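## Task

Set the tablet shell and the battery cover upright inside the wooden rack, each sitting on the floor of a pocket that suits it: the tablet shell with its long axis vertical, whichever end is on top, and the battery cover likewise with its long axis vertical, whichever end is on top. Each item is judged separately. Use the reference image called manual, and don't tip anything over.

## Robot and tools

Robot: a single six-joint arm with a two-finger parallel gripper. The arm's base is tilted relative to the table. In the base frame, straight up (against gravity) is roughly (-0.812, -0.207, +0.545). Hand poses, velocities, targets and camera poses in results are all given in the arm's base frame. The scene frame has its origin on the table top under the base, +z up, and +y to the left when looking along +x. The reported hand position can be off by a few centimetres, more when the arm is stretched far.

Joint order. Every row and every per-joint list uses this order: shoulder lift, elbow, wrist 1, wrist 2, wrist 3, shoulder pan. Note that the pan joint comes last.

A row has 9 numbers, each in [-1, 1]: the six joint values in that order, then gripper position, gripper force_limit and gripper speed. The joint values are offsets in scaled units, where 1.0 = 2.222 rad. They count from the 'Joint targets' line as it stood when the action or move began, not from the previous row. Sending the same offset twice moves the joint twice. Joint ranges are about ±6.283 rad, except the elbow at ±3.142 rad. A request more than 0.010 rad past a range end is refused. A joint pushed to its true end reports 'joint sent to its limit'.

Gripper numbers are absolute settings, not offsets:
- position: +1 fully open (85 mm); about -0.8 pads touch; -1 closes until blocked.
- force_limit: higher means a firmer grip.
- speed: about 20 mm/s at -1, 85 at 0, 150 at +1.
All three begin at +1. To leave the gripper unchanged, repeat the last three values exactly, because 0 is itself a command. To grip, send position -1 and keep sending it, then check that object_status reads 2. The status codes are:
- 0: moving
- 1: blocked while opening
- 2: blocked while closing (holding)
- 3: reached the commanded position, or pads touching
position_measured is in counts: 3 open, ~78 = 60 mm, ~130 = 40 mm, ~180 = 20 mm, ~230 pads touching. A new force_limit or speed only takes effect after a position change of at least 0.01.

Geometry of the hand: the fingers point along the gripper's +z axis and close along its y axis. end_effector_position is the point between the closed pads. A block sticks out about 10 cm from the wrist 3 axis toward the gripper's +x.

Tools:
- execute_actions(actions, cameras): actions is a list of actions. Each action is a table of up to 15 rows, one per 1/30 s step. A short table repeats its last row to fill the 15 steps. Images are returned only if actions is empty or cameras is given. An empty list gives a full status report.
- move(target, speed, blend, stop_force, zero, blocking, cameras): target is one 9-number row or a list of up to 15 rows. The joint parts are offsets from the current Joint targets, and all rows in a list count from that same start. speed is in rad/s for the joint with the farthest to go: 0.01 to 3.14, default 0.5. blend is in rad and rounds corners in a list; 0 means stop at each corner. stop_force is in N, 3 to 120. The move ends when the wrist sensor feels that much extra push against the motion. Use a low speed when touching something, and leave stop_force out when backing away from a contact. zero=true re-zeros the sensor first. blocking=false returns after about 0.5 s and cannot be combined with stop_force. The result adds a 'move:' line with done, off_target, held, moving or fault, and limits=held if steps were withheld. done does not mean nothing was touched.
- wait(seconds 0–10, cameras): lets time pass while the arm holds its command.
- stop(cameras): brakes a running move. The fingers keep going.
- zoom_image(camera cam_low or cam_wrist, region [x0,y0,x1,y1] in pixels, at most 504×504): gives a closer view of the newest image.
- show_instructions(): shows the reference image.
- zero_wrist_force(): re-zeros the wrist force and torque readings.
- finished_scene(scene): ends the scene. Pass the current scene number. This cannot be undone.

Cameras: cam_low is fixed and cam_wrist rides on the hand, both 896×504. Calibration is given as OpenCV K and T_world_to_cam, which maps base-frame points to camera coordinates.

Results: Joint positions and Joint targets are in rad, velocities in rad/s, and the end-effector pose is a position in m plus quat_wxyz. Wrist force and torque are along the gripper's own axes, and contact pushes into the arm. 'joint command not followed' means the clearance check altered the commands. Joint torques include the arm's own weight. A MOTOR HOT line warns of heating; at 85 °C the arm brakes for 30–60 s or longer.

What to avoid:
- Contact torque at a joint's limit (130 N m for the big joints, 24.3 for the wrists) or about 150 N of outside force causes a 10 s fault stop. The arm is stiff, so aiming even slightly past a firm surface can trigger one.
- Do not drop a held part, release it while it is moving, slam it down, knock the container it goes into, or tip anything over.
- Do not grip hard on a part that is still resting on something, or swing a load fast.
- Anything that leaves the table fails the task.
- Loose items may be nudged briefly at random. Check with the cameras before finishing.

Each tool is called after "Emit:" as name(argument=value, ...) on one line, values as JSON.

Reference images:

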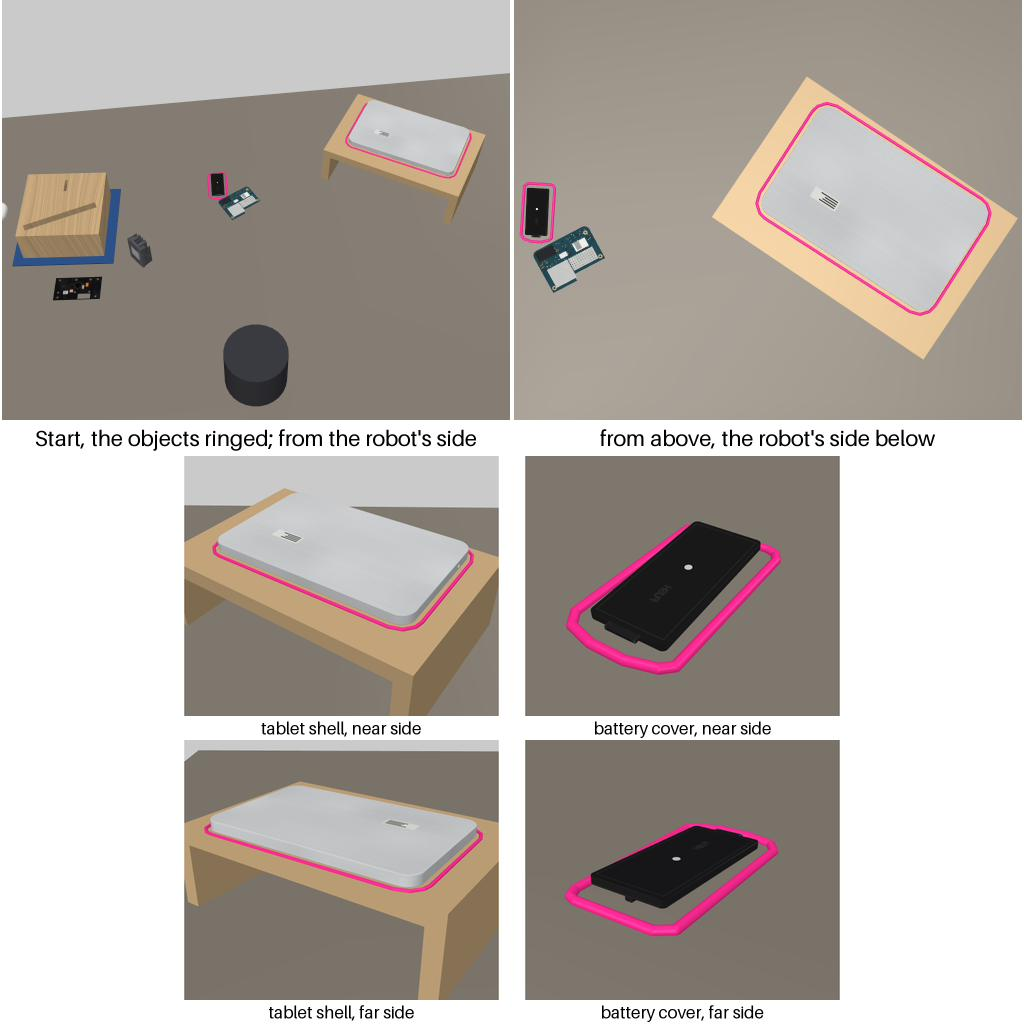

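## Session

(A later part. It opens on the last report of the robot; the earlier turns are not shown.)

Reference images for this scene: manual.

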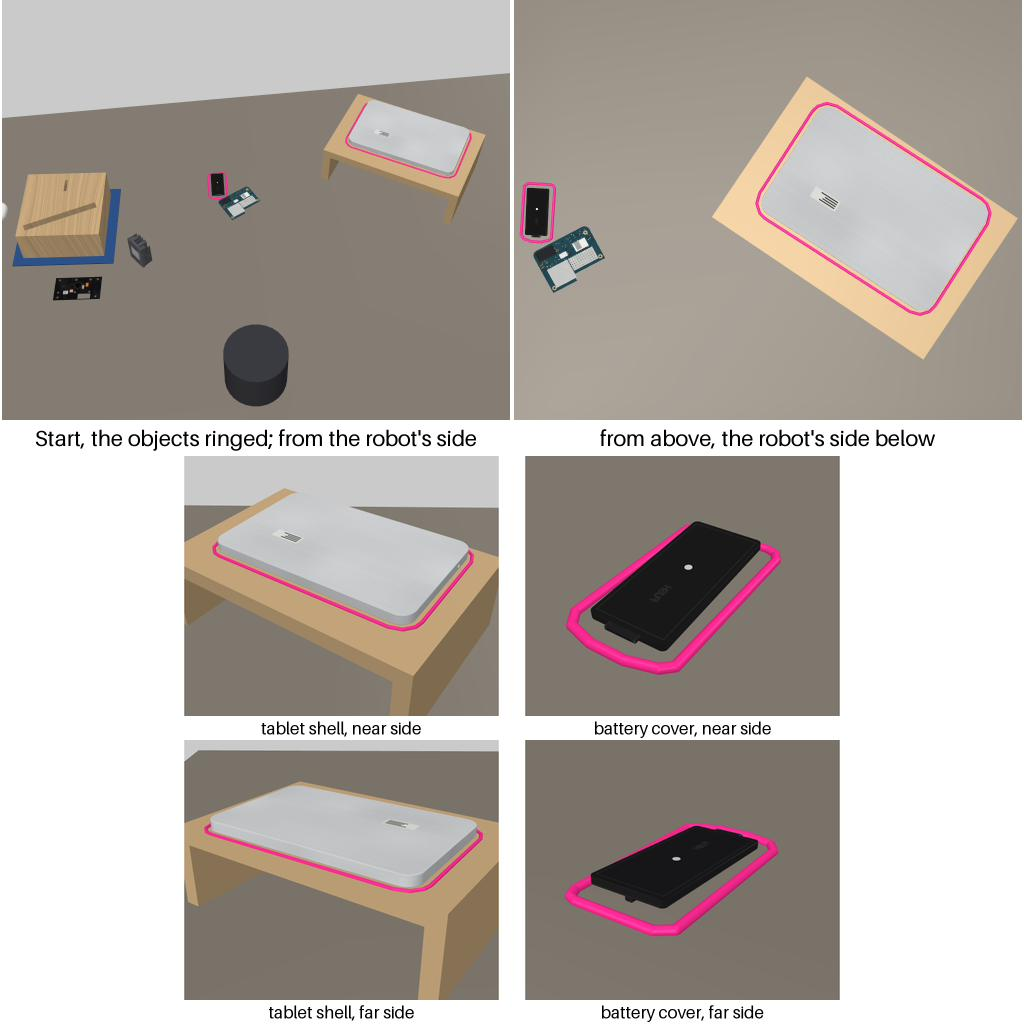

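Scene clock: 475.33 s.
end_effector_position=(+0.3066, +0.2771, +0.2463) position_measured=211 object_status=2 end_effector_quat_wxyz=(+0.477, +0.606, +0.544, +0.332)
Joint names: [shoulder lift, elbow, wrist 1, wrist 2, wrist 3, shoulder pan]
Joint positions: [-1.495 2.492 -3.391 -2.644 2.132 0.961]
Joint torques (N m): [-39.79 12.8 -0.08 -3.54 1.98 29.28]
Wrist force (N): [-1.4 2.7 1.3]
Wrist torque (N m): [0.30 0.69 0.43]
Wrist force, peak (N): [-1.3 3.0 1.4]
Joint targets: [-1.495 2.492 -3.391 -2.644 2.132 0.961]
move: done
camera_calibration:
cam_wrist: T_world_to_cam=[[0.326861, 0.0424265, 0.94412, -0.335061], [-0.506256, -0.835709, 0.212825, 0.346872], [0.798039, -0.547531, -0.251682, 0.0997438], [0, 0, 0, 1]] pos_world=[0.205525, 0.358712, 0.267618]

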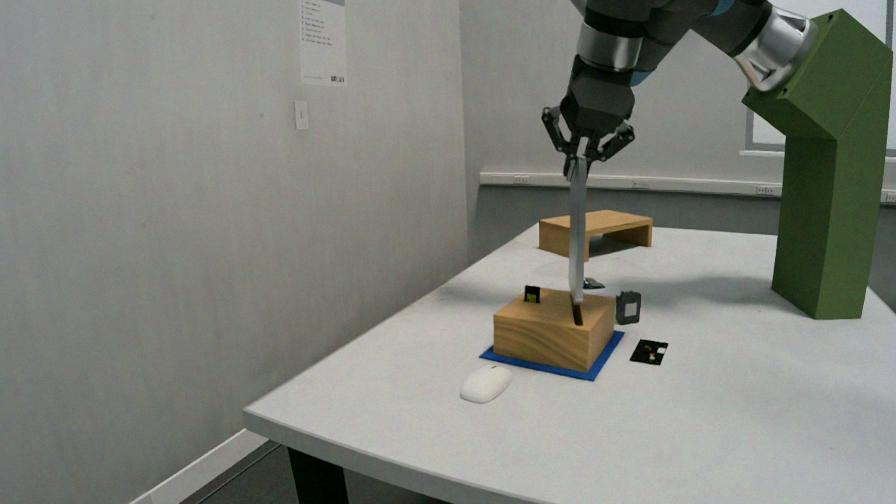

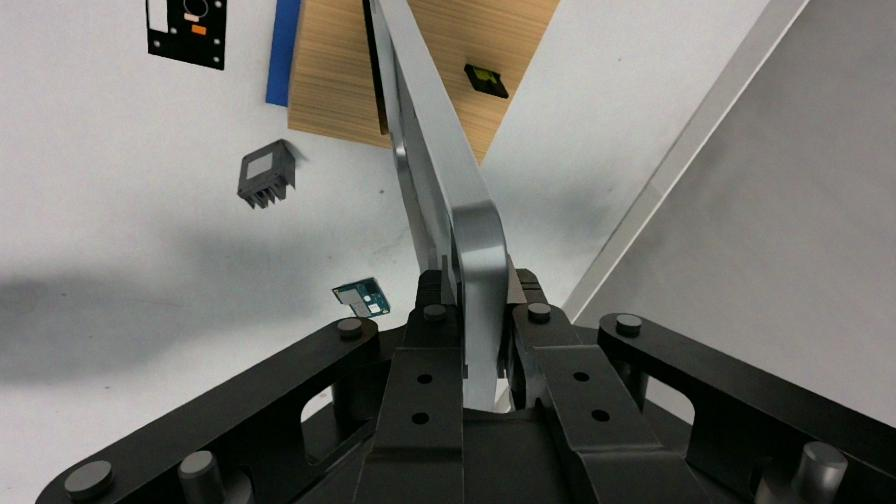

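Emit:
execute_actions(actions=[])

Emit:
zoom_image(camera="cam_low", region=[540, 220, 660, 340])

Emit:
zoom_image(camera="cam_wrist", region=[330, 40, 530, 240])

Scene clock: 479.50 s.
end_effector_position=(+0.3066, +0.2771, +0.2463) position_measured=211 object_status=2 end_effector_quat_wxyz=(+0.477, +0.606, +0.544, +0.332)
Joint names: [shoulder lift, elbow, wrist 1, wrist 2, wrist 3, shoulder pan]
Joint positions: [-1.495 2.492 -3.391 -2.644 2.132 0.961]
Joint velocities: within noise
Joint torques (N m): [-39.34 11.66 -0.27 -3.59 1.96 30.43]
Motor temperatures (°C): [34 30 36 44 37 35]
Wrist force (N): [-1.1 2.6 1.2]
Wrist torque (N m): [0.29 0.65 0.43]
Wrist force, peak (N): [-1.4 2.9 1.5]
Joint targets: [-1.495 2.492 -3.391 -2.644 2.132 0.961]
Tool commands: gripper/position=-0.98 gripper/force_limit=+0.7 gripper/speed=-1.0
camera_calibration:
cam_wrist: T_world_to_cam=[[0.326861, 0.0424265, 0.94412, -0.335061], [-0.506256, -0.835709, 0.212825, 0.346872], [0.798039, -0.547531, -0.251682, 0.0997438], [0, 0, 0, 1]] pos_world=[0.205525, 0.358712, 0.267618]

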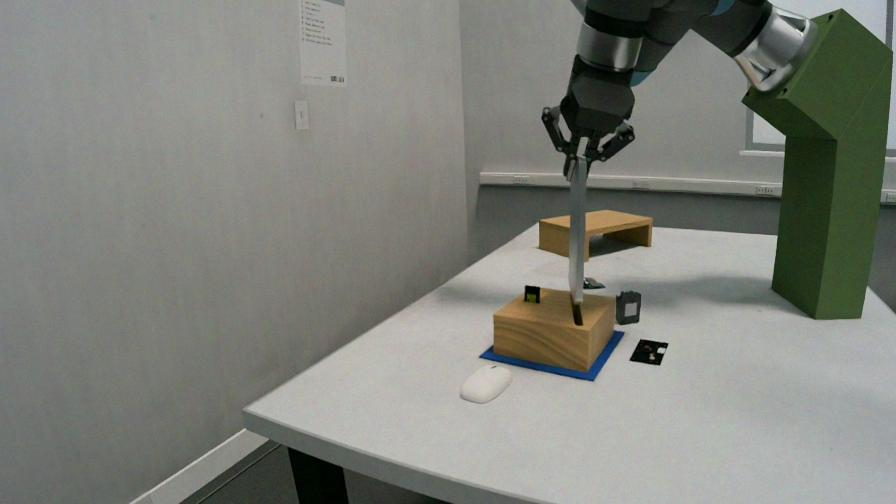

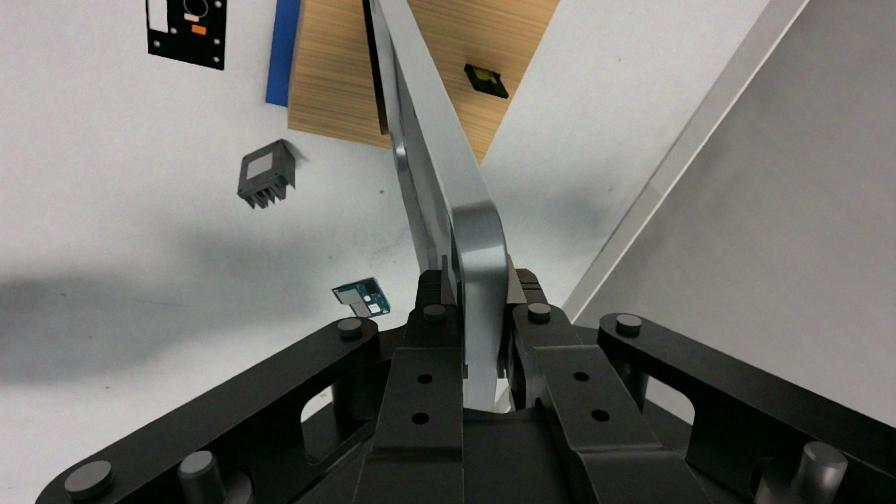

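Scaled by 4.200.

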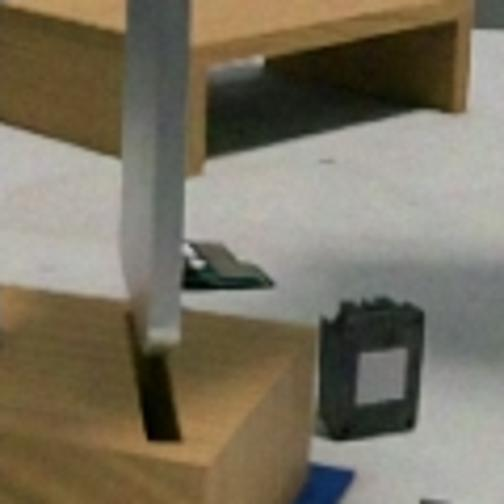

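Scaled by 2.520.

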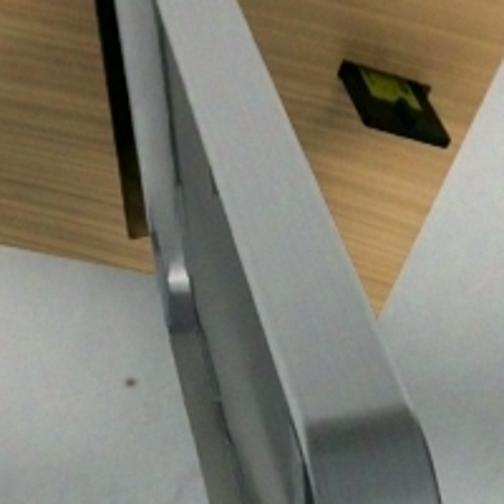

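Emit:
zoom_image(camera="cam_low", region=[556, 276, 604, 336])

Emit:
zoom_image(camera="cam_wrist", region=[350, 60, 430, 160])

Scaled by 8.400.

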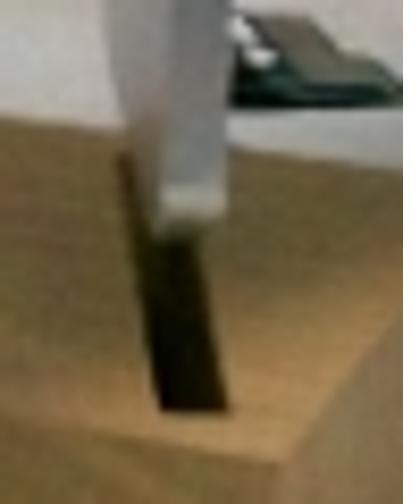

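Scaled by 5.040.

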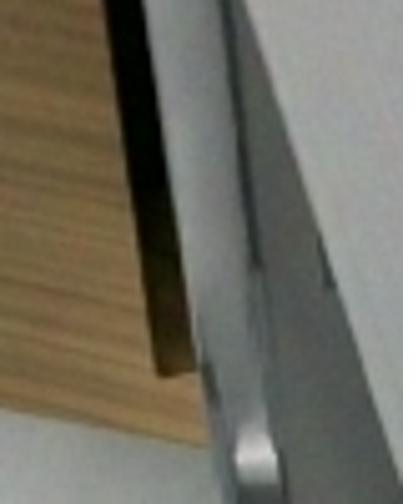

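Emit:
zoom_image(camera="cam_wrist", region=[360, 0, 410, 60])

Emit:
zoom_image(camera="cam_wrist", region=[370, 90, 420, 150])

Emit:
zoom_image(camera="cam_low", region=[566, 286, 598, 330])

Scaled by 8.400.

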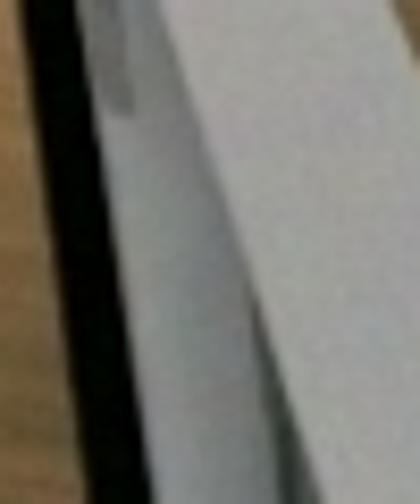

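Scaled by 8.400.

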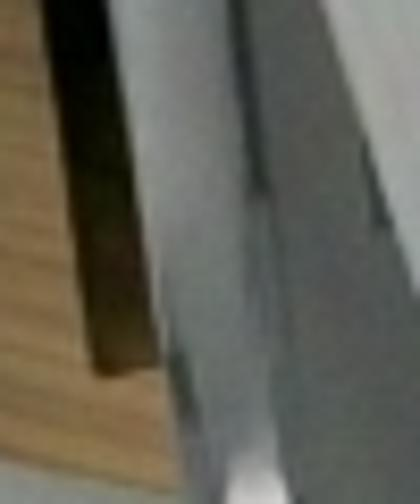

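Scaled by 11.455.

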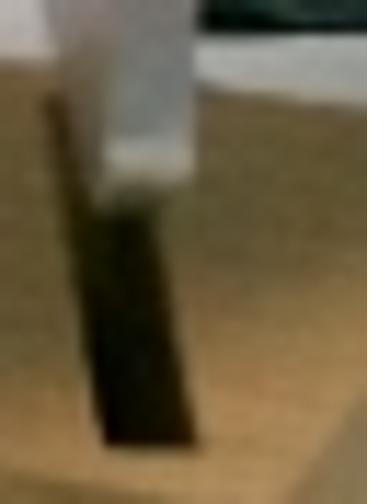

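Emit:
zoom_image(camera="cam_wrist", region=[370, 120, 450, 220])

Scaled by 5.040.

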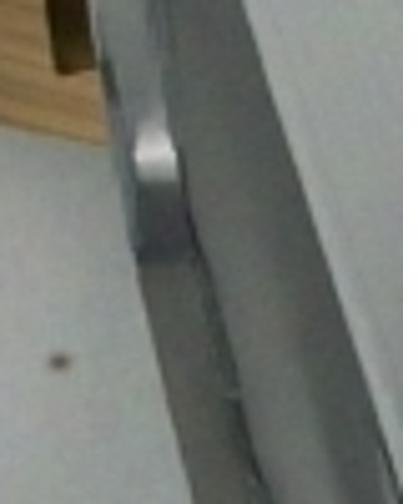

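Emit:
move(target=[0.0012, -0.0140, 0.0431, -0.0098, 0.0411, 0.0148, -0.98, 0.7, -1], speed=0.06, stop_force=6, cameras=["all"])

Emit:
zoom_image(camera="cam_low", region=[556, 276, 604, 336])

Emit:
zoom_image(camera="cam_wrist", region=[350, 0, 430, 80])

Emit:
zoom_image(camera="cam_wrist", region=[360, 80, 460, 180])

Scene clock: 509.50 s.
end_effector_position=(+0.3027, +0.2906, +0.2454) position_measured=211 object_status=2 end_effector_quat_wxyz=(+0.471, +0.615, +0.538, +0.333)
Joint names: [shoulder lift, elbow, wrist 1, wrist 2, wrist 3, shoulder pan]
Joint positions: [-1.492 2.461 -3.295 -2.665 2.223 0.993]
Joint torques (N m): [-21.99 10.28 -4.62 0.73 -1.8 9.41]
Wrist force (N): [-1.1 2.6 1.1]
Wrist torque (N m): [0.30 0.65 0.29]
Wrist force, peak (N): [-1.5 3.0 1.3]
Joint targets: [-1.492 2.461 -3.295 -2.665 2.223 0.993]
move: done
camera_calibration:
cam_wrist: T_world_to_cam=[[0.33188, 0.0198007, 0.943114, -0.32827], [-0.515887, -0.833215, 0.199033, 0.361954], [0.789757, -0.552595, -0.266313, 0.11762], [0, 0, 0, 1]] pos_world=[0.202782, 0.373081, 0.268879]

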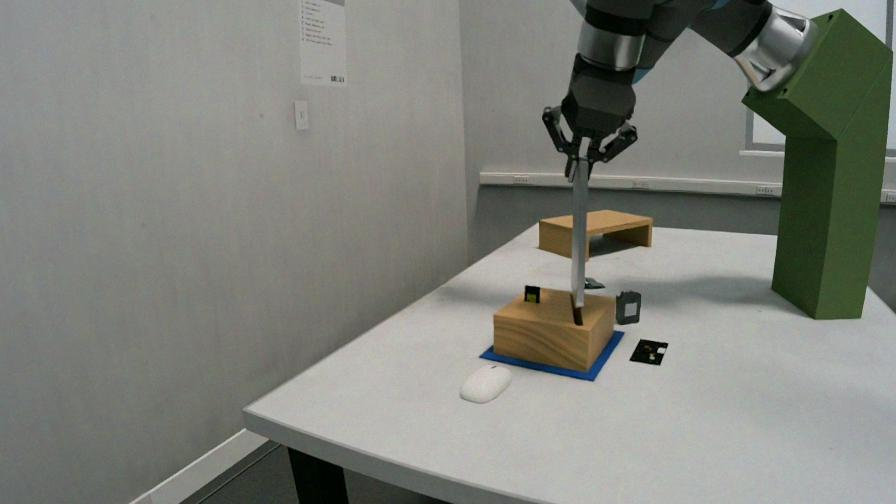

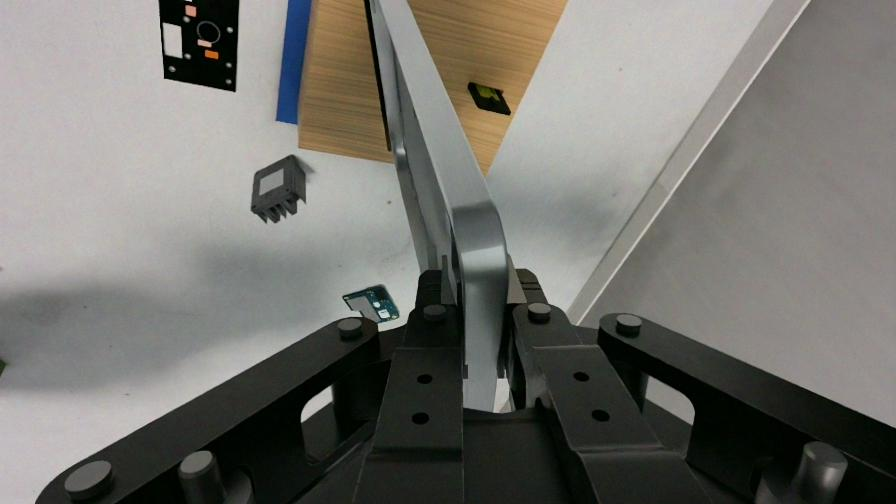

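Scaled by 8.400.

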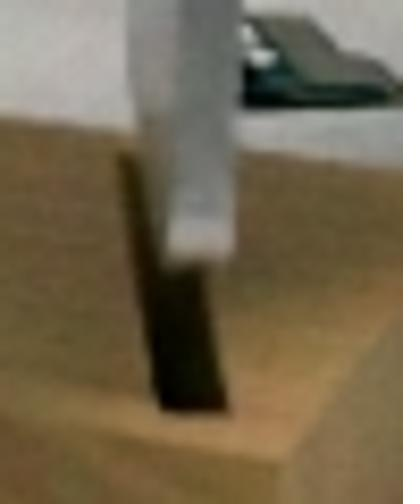

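Scaled by 6.300.

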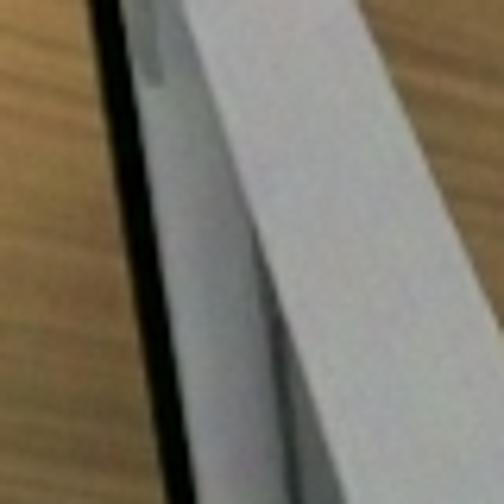

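Scaled by 5.040.

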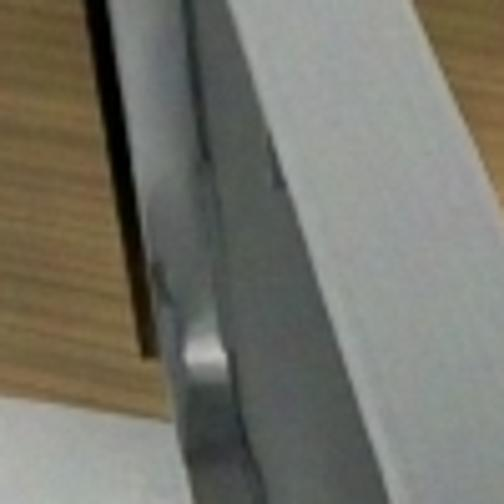

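Emit:
move(target=[0.0152, -0.0045, -0.0184, 0.0070, -0.0051, -0.0092, -0.98, 0.7, -1], speed=0.015, stop_force=5, cameras=["all"])

Emit:
zoom_image(camera="cam_low", region=[556, 276, 604, 336])

Emit:
zoom_image(camera="cam_wrist", region=[350, 0, 430, 80])

Emit:
zoom_image(camera="cam_wrist", region=[360, 80, 460, 180])

Scene clock: 517.53 s.
end_effector_position=(+0.3123, +0.2931, +0.2389) position_measured=211 object_status=2 end_effector_quat_wxyz=(+0.469, +0.619, +0.535, +0.333)
Joint names: [shoulder lift, elbow, wrist 1, wrist 2, wrist 3, shoulder pan]
Joint positions: [-1.458 2.451 -3.336 -2.65 2.212 0.973]
Joint torques (N m): [-36.02 -0.62 -0.43 -1.47 -0.1 21.91]
Wrist force (N): [-1.2 2.9 1.3]
Wrist torque (N m): [0.34 0.67 0.43]
Wrist force, peak (N): [-1.2 3.1 1.4]
Joint targets: [-1.458 2.451 -3.336 -2.650 2.212 0.973]
move: done
camera_calibration:
cam_wrist: T_world_to_cam=[[0.334256, 0.00834372, 0.942445, -0.322616], [-0.520323, -0.832126, 0.191909, 0.373058], [0.785835, -0.554523, -0.273802, 0.113236], [0, 0, 0, 1]] pos_world=[0.212963, 0.375915, 0.263459]

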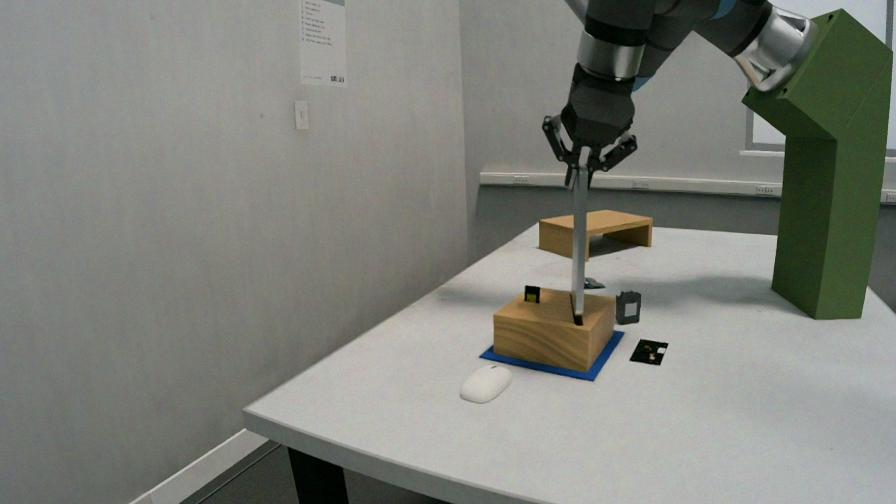

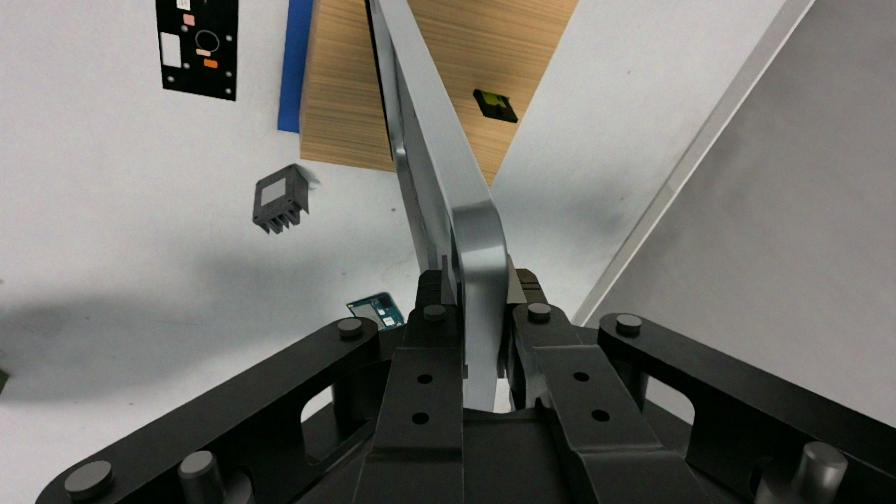

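Scaled by 8.400.

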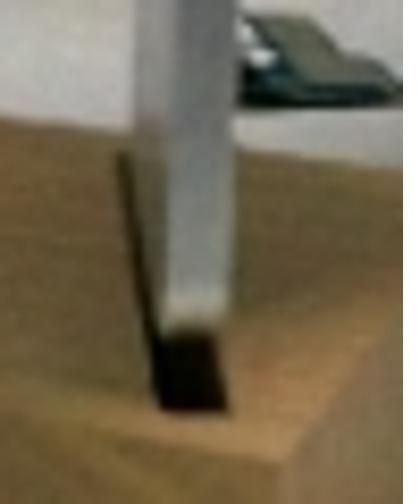

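Scaled by 6.300.

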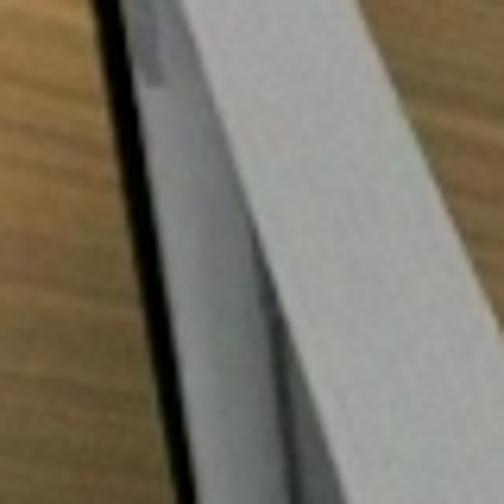

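Scaled by 5.040.

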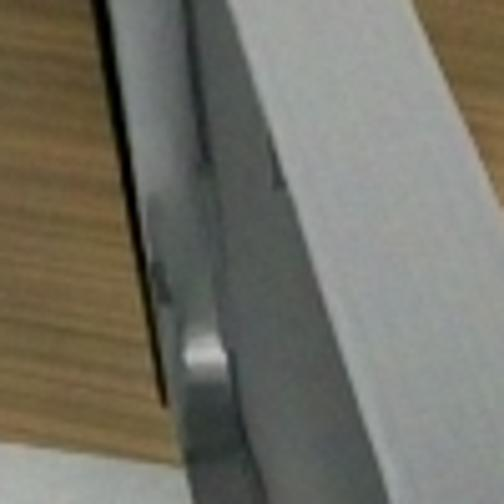

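Emit:
zoom_image(camera="cam_wrist", region=[360, 0, 390, 40])

Emit:
zoom_image(camera="cam_wrist", region=[370, 60, 400, 100])

Emit:
zoom_image(camera="cam_wrist", region=[375, 130, 405, 170])

Emit:
zoom_image(camera="cam_low", region=[566, 300, 596, 330])

Scaled by 12.600.

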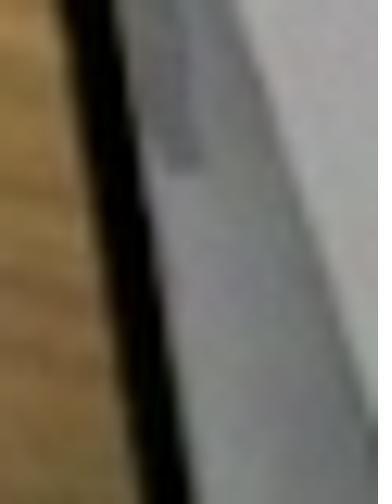

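Scaled by 12.600.

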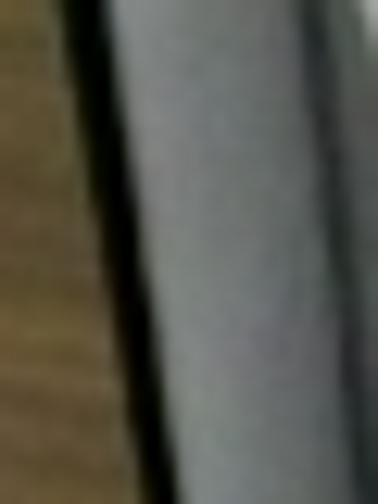

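Scaled by 12.600.

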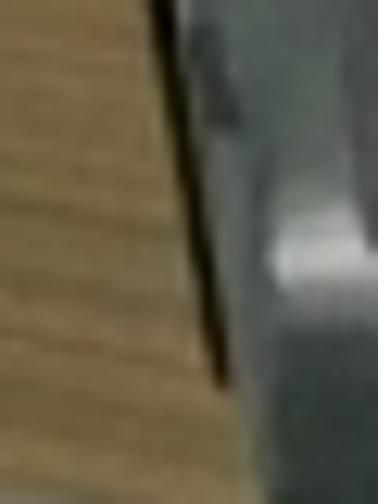

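Scaled by 16.800.

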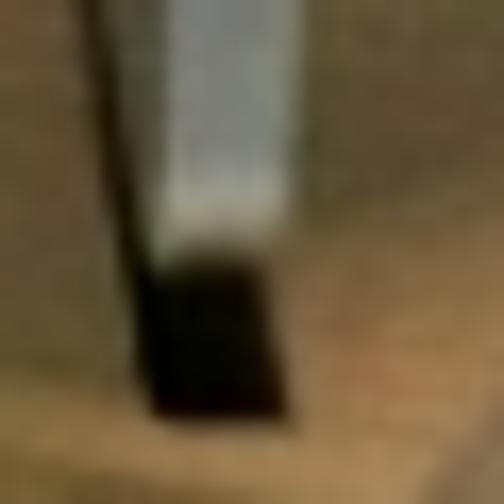

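Emit:
move(target=[0.00757, -0.00157, -0.01093, 0.00258, -0.0056, -0.00369, -0.98, 0.7, -1], speed=0.01, stop_force=4, cameras=["all"])

Emit:
zoom_image(camera="cam_wrist", region=[360, 0, 390, 40])

Emit:
zoom_image(camera="cam_wrist", region=[370, 60, 400, 100])

Emit:
zoom_image(camera="cam_wrist", region=[375, 130, 405, 170])

Emit:
zoom_image(camera="cam_low", region=[566, 300, 596, 330])

Scene clock: 528.83 s.
end_effector_position=(+0.3163, +0.2940, +0.2361) position_measured=211 object_status=2 end_effector_quat_wxyz=(+0.469, +0.619, +0.535, +0.333)
Joint names: [shoulder lift, elbow, wrist 1, wrist 2, wrist 3, shoulder pan]
Joint positions: [-1.442 2.448 -3.36 -2.644 2.2 0.965]
Joint torques (N m): [-27.97 -4.45 -1.18 -0.03 0.1 15.69]
Wrist force (N): [-0.9 2.7 1.2]
Wrist torque (N m): [0.31 0.62 0.43]
Wrist force, peak (N): [-1.3 3.1 1.4]
Joint targets: [-1.442 2.448 -3.360 -2.644 2.200 0.965]
move: done
camera_calibration:
cam_wrist: T_world_to_cam=[[0.334172, 0.00844214, 0.942474, -0.321254], [-0.520221, -0.832191, 0.191908, 0.376447], [0.785939, -0.554425, -0.273703, 0.109711], [0, 0, 0, 1]] pos_world=[0.216963, 0.376814, 0.260559]

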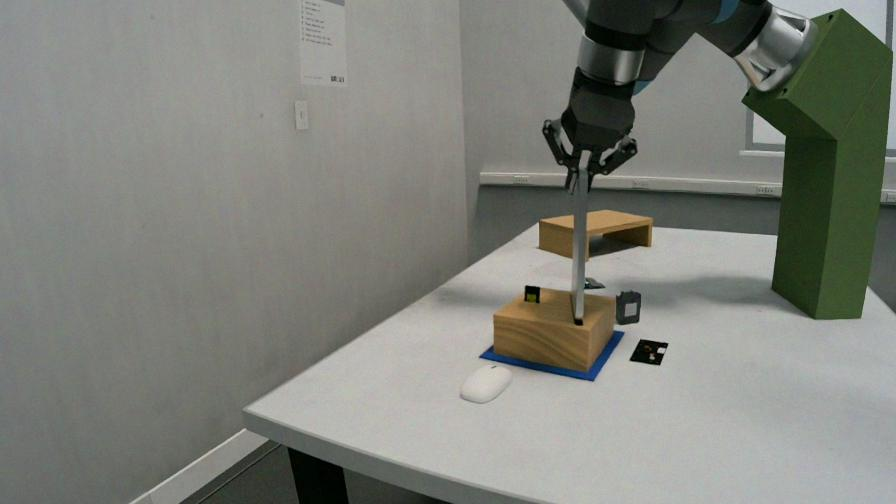

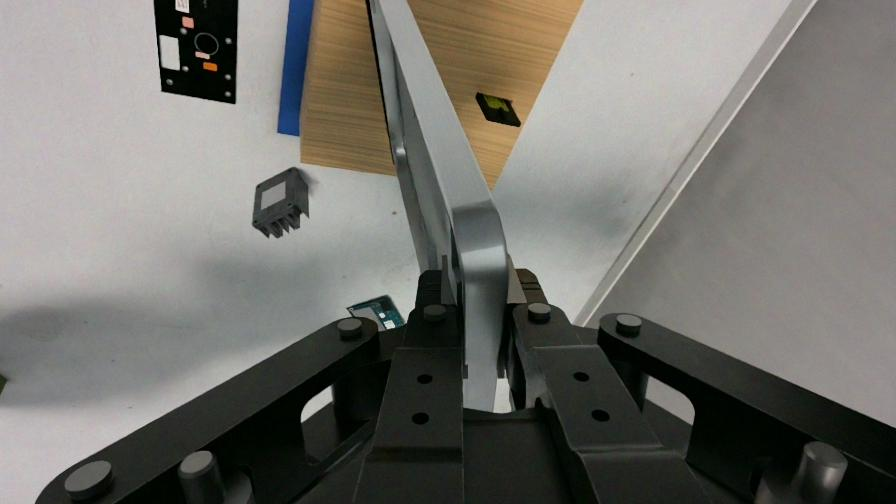

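Scaled by 12.600.

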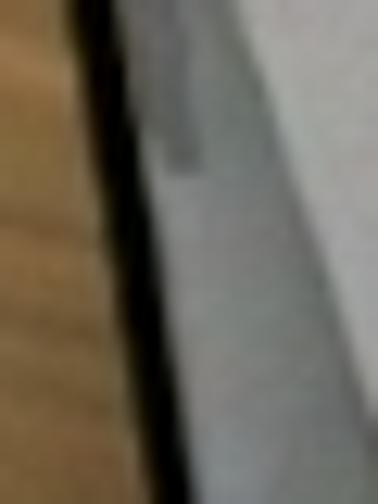

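Scaled by 12.600.

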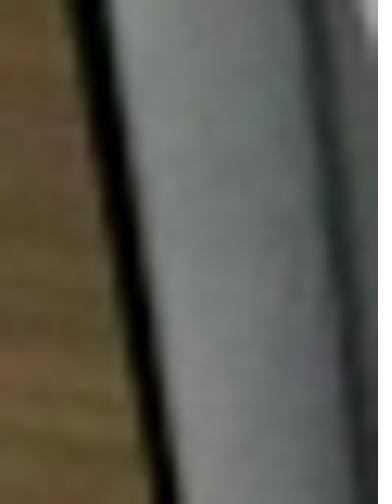

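Scaled by 12.600.

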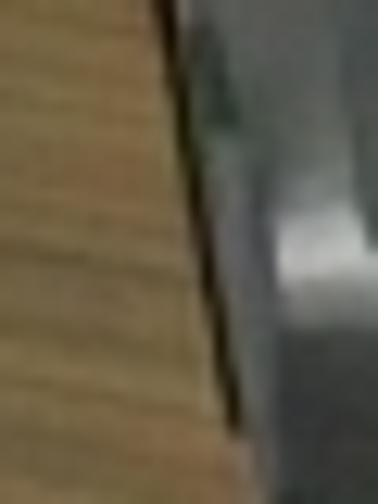

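Scaled by 16.800.

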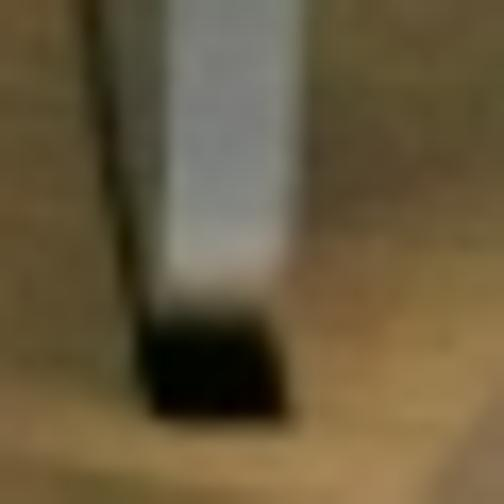

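Emit:
move(target=[0.00384, 0.00012, -0.00769, 0.00036, -0.00598, -0.00086, -0.98, 0.7, -1], speed=0.01, stop_force=4, cameras=["all"])

Emit:
zoom_image(camera="cam_wrist", region=[360, 0, 390, 40])

Emit:
zoom_image(camera="cam_wrist", region=[370, 60, 400, 100])

Emit:
zoom_image(camera="cam_wrist", region=[375, 130, 405, 170])

Emit:
zoom_image(camera="cam_low", region=[566, 300, 596, 330])

Scene clock: 537.70 s.
end_effector_position=(+0.3173, +0.2942, +0.2349) position_measured=211 object_status=2 end_effector_quat_wxyz=(+0.470, +0.617, +0.536, +0.333)
Joint names: [shoulder lift, elbow, wrist 1, wrist 2, wrist 3, shoulder pan]
Joint positions: [-1.433 2.448 -3.377 -2.643 2.186 0.963]
Joint torques (N m): [-24.63 11.03 -1.28 0.61 0.87 11.81]
Wrist force (N): [-1.3 2.6 1.3]
Wrist torque (N m): [0.29 0.68 0.42]
Wrist force, peak (N): [-1.4 3.0 1.2]
Joint targets: [-1.433 2.448 -3.377 -2.643 2.186 0.963]
move: done
camera_calibration:
cam_wrist: T_world_to_cam=[[0.3329, 0.0141999, 0.942855, -0.321891], [-0.517886, -0.832835, 0.195396, 0.376041], [0.788018, -0.553339, -0.269897, 0.106889], [0, 0, 0, 1]] pos_world=[0.217673, 0.376897, 0.258869]

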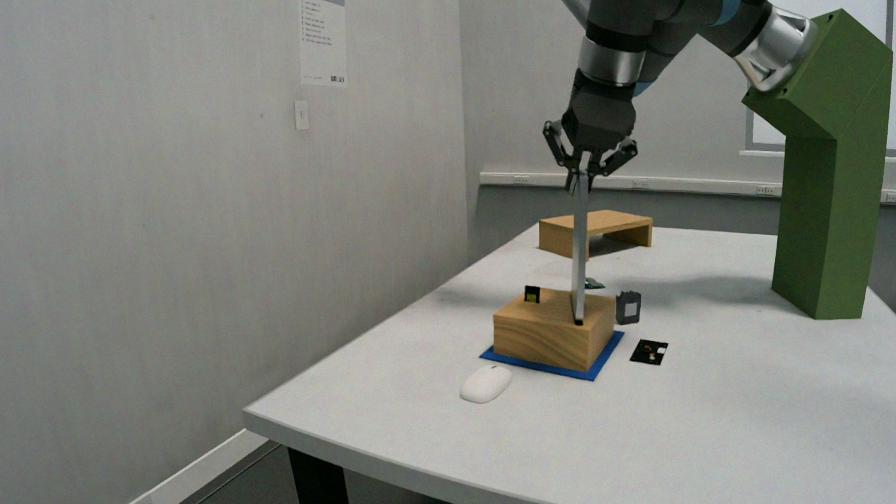

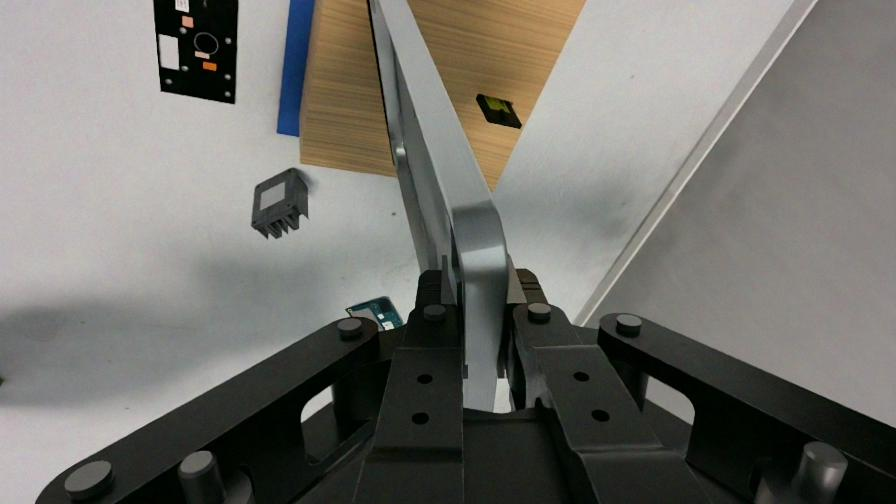

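Scaled by 12.600.

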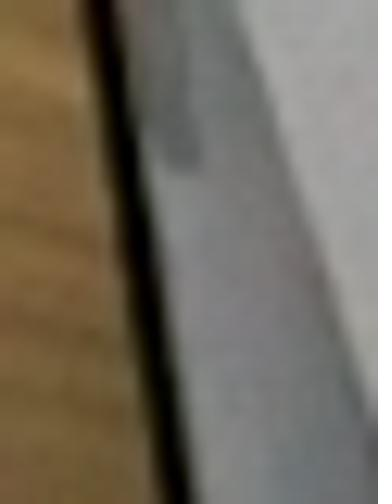

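Scaled by 12.600.

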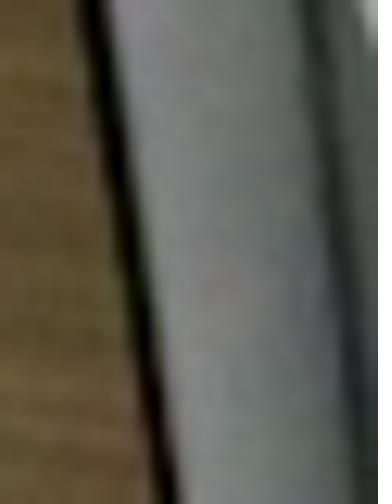

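Scaled by 12.600.

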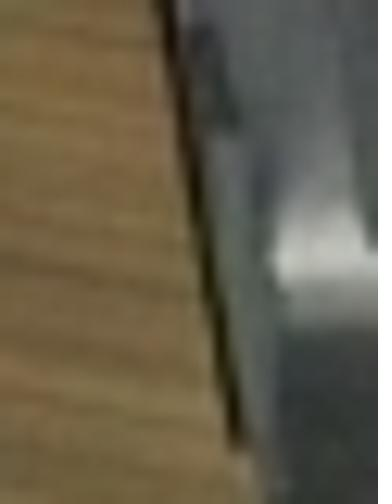

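Scaled by 16.800.

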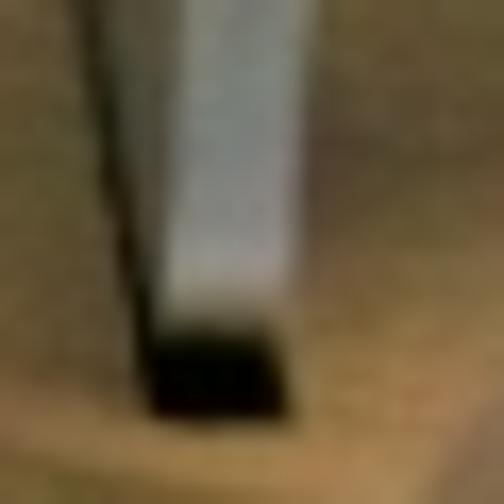

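Emit:
move(target=[0.01431, -0.00408, -0.01962, 0.00535, -0.01071, -0.00744, -0.98, 0.7, -1], speed=0.01, stop_force=3.5, cameras=["all"])

Emit:
zoom_image(camera="cam_wrist", region=[360, 0, 390, 40])

Emit:
zoom_image(camera="cam_wrist", region=[375, 130, 405, 170])

Emit:
zoom_image(camera="cam_low", region=[566, 300, 596, 330])

Scene clock: 546.90 s.
end_effector_position=(+0.3256, +0.2963, +0.2297) position_measured=211 object_status=2 end_effector_quat_wxyz=(+0.470, +0.617, +0.536, +0.333)
Joint names: [shoulder lift, elbow, wrist 1, wrist 2, wrist 3, shoulder pan]
Joint positions: [-1.401 2.439 -3.421 -2.631 2.162 0.946]
Joint torques (N m): [-30.22 -2.21 -1.14 -0.2 0.25 15.98]
Wrist force (N): [-1.4 2.8 1.2]
Wrist torque (N m): [0.31 0.71 0.43]
Wrist force, peak (N): [-1.2 3.1 1.3]
Joint targets: [-1.401 2.439 -3.421 -2.631 2.162 0.946]
move: done
camera_calibration:
cam_wrist: T_world_to_cam=[[0.332851, 0.0141217, 0.942874, -0.319743], [-0.517918, -0.832836, 0.195308, 0.383051], [0.788017, -0.55334, -0.269896, 0.100052], [0, 0, 0, 1]] pos_world=[0.225973, 0.378897, 0.253668]

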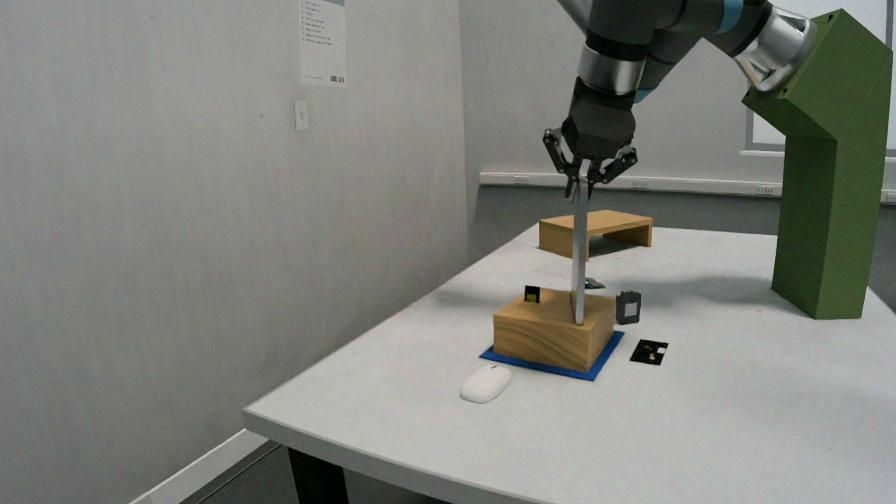

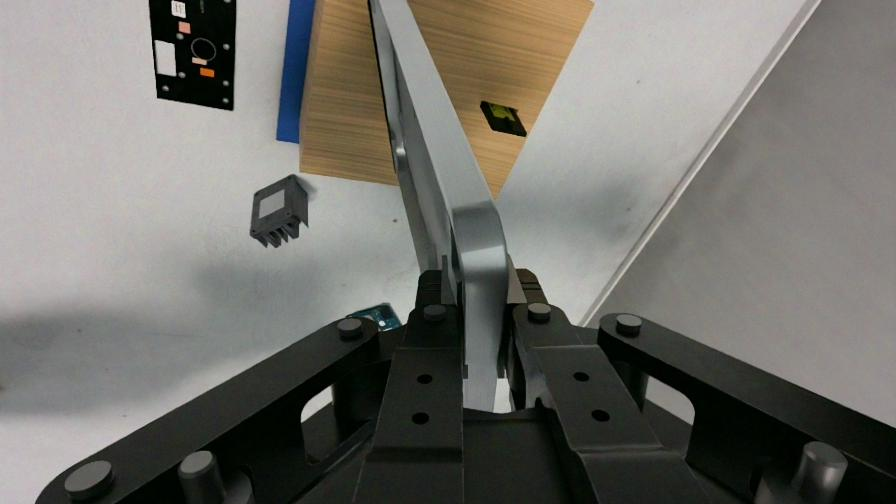

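Scaled by 12.600.

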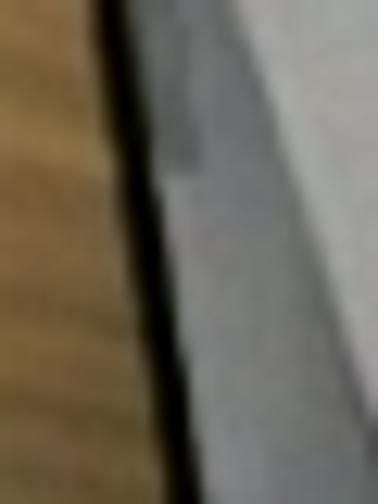

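Scaled by 12.600.

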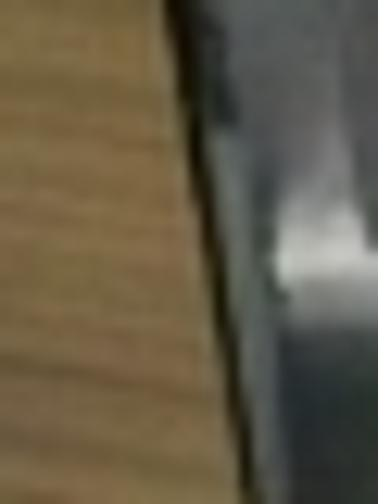

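Scaled by 16.800.

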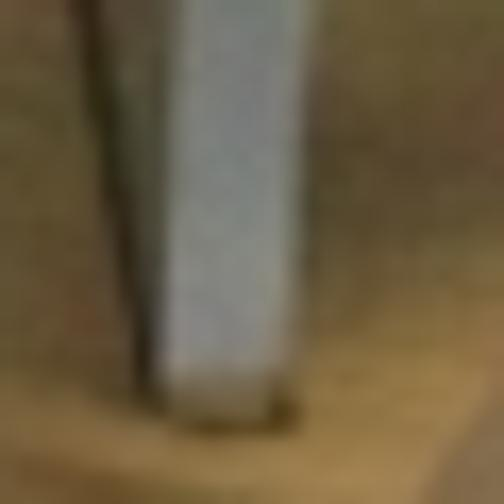

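Emit:
zoom_image(camera="cam_wrist", region=[380, 150, 420, 200])

Emit:
zoom_image(camera="cam_low", region=[560, 276, 608, 336])

Scaled by 10.080.

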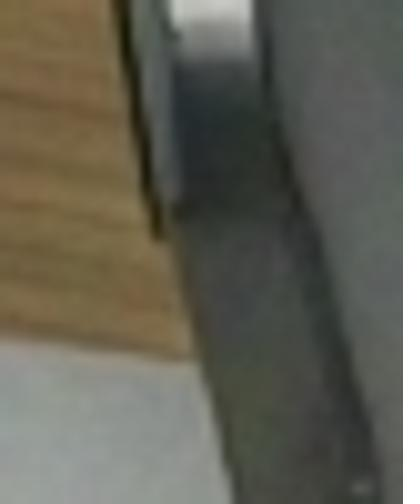

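Scaled by 8.400.

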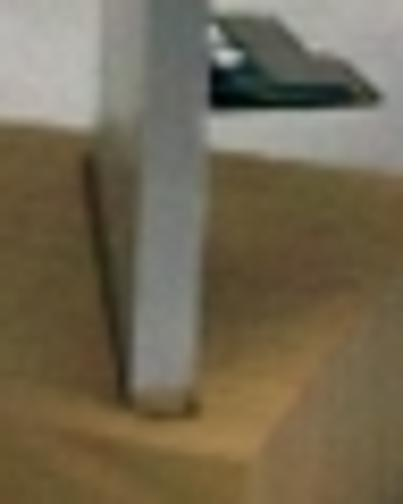

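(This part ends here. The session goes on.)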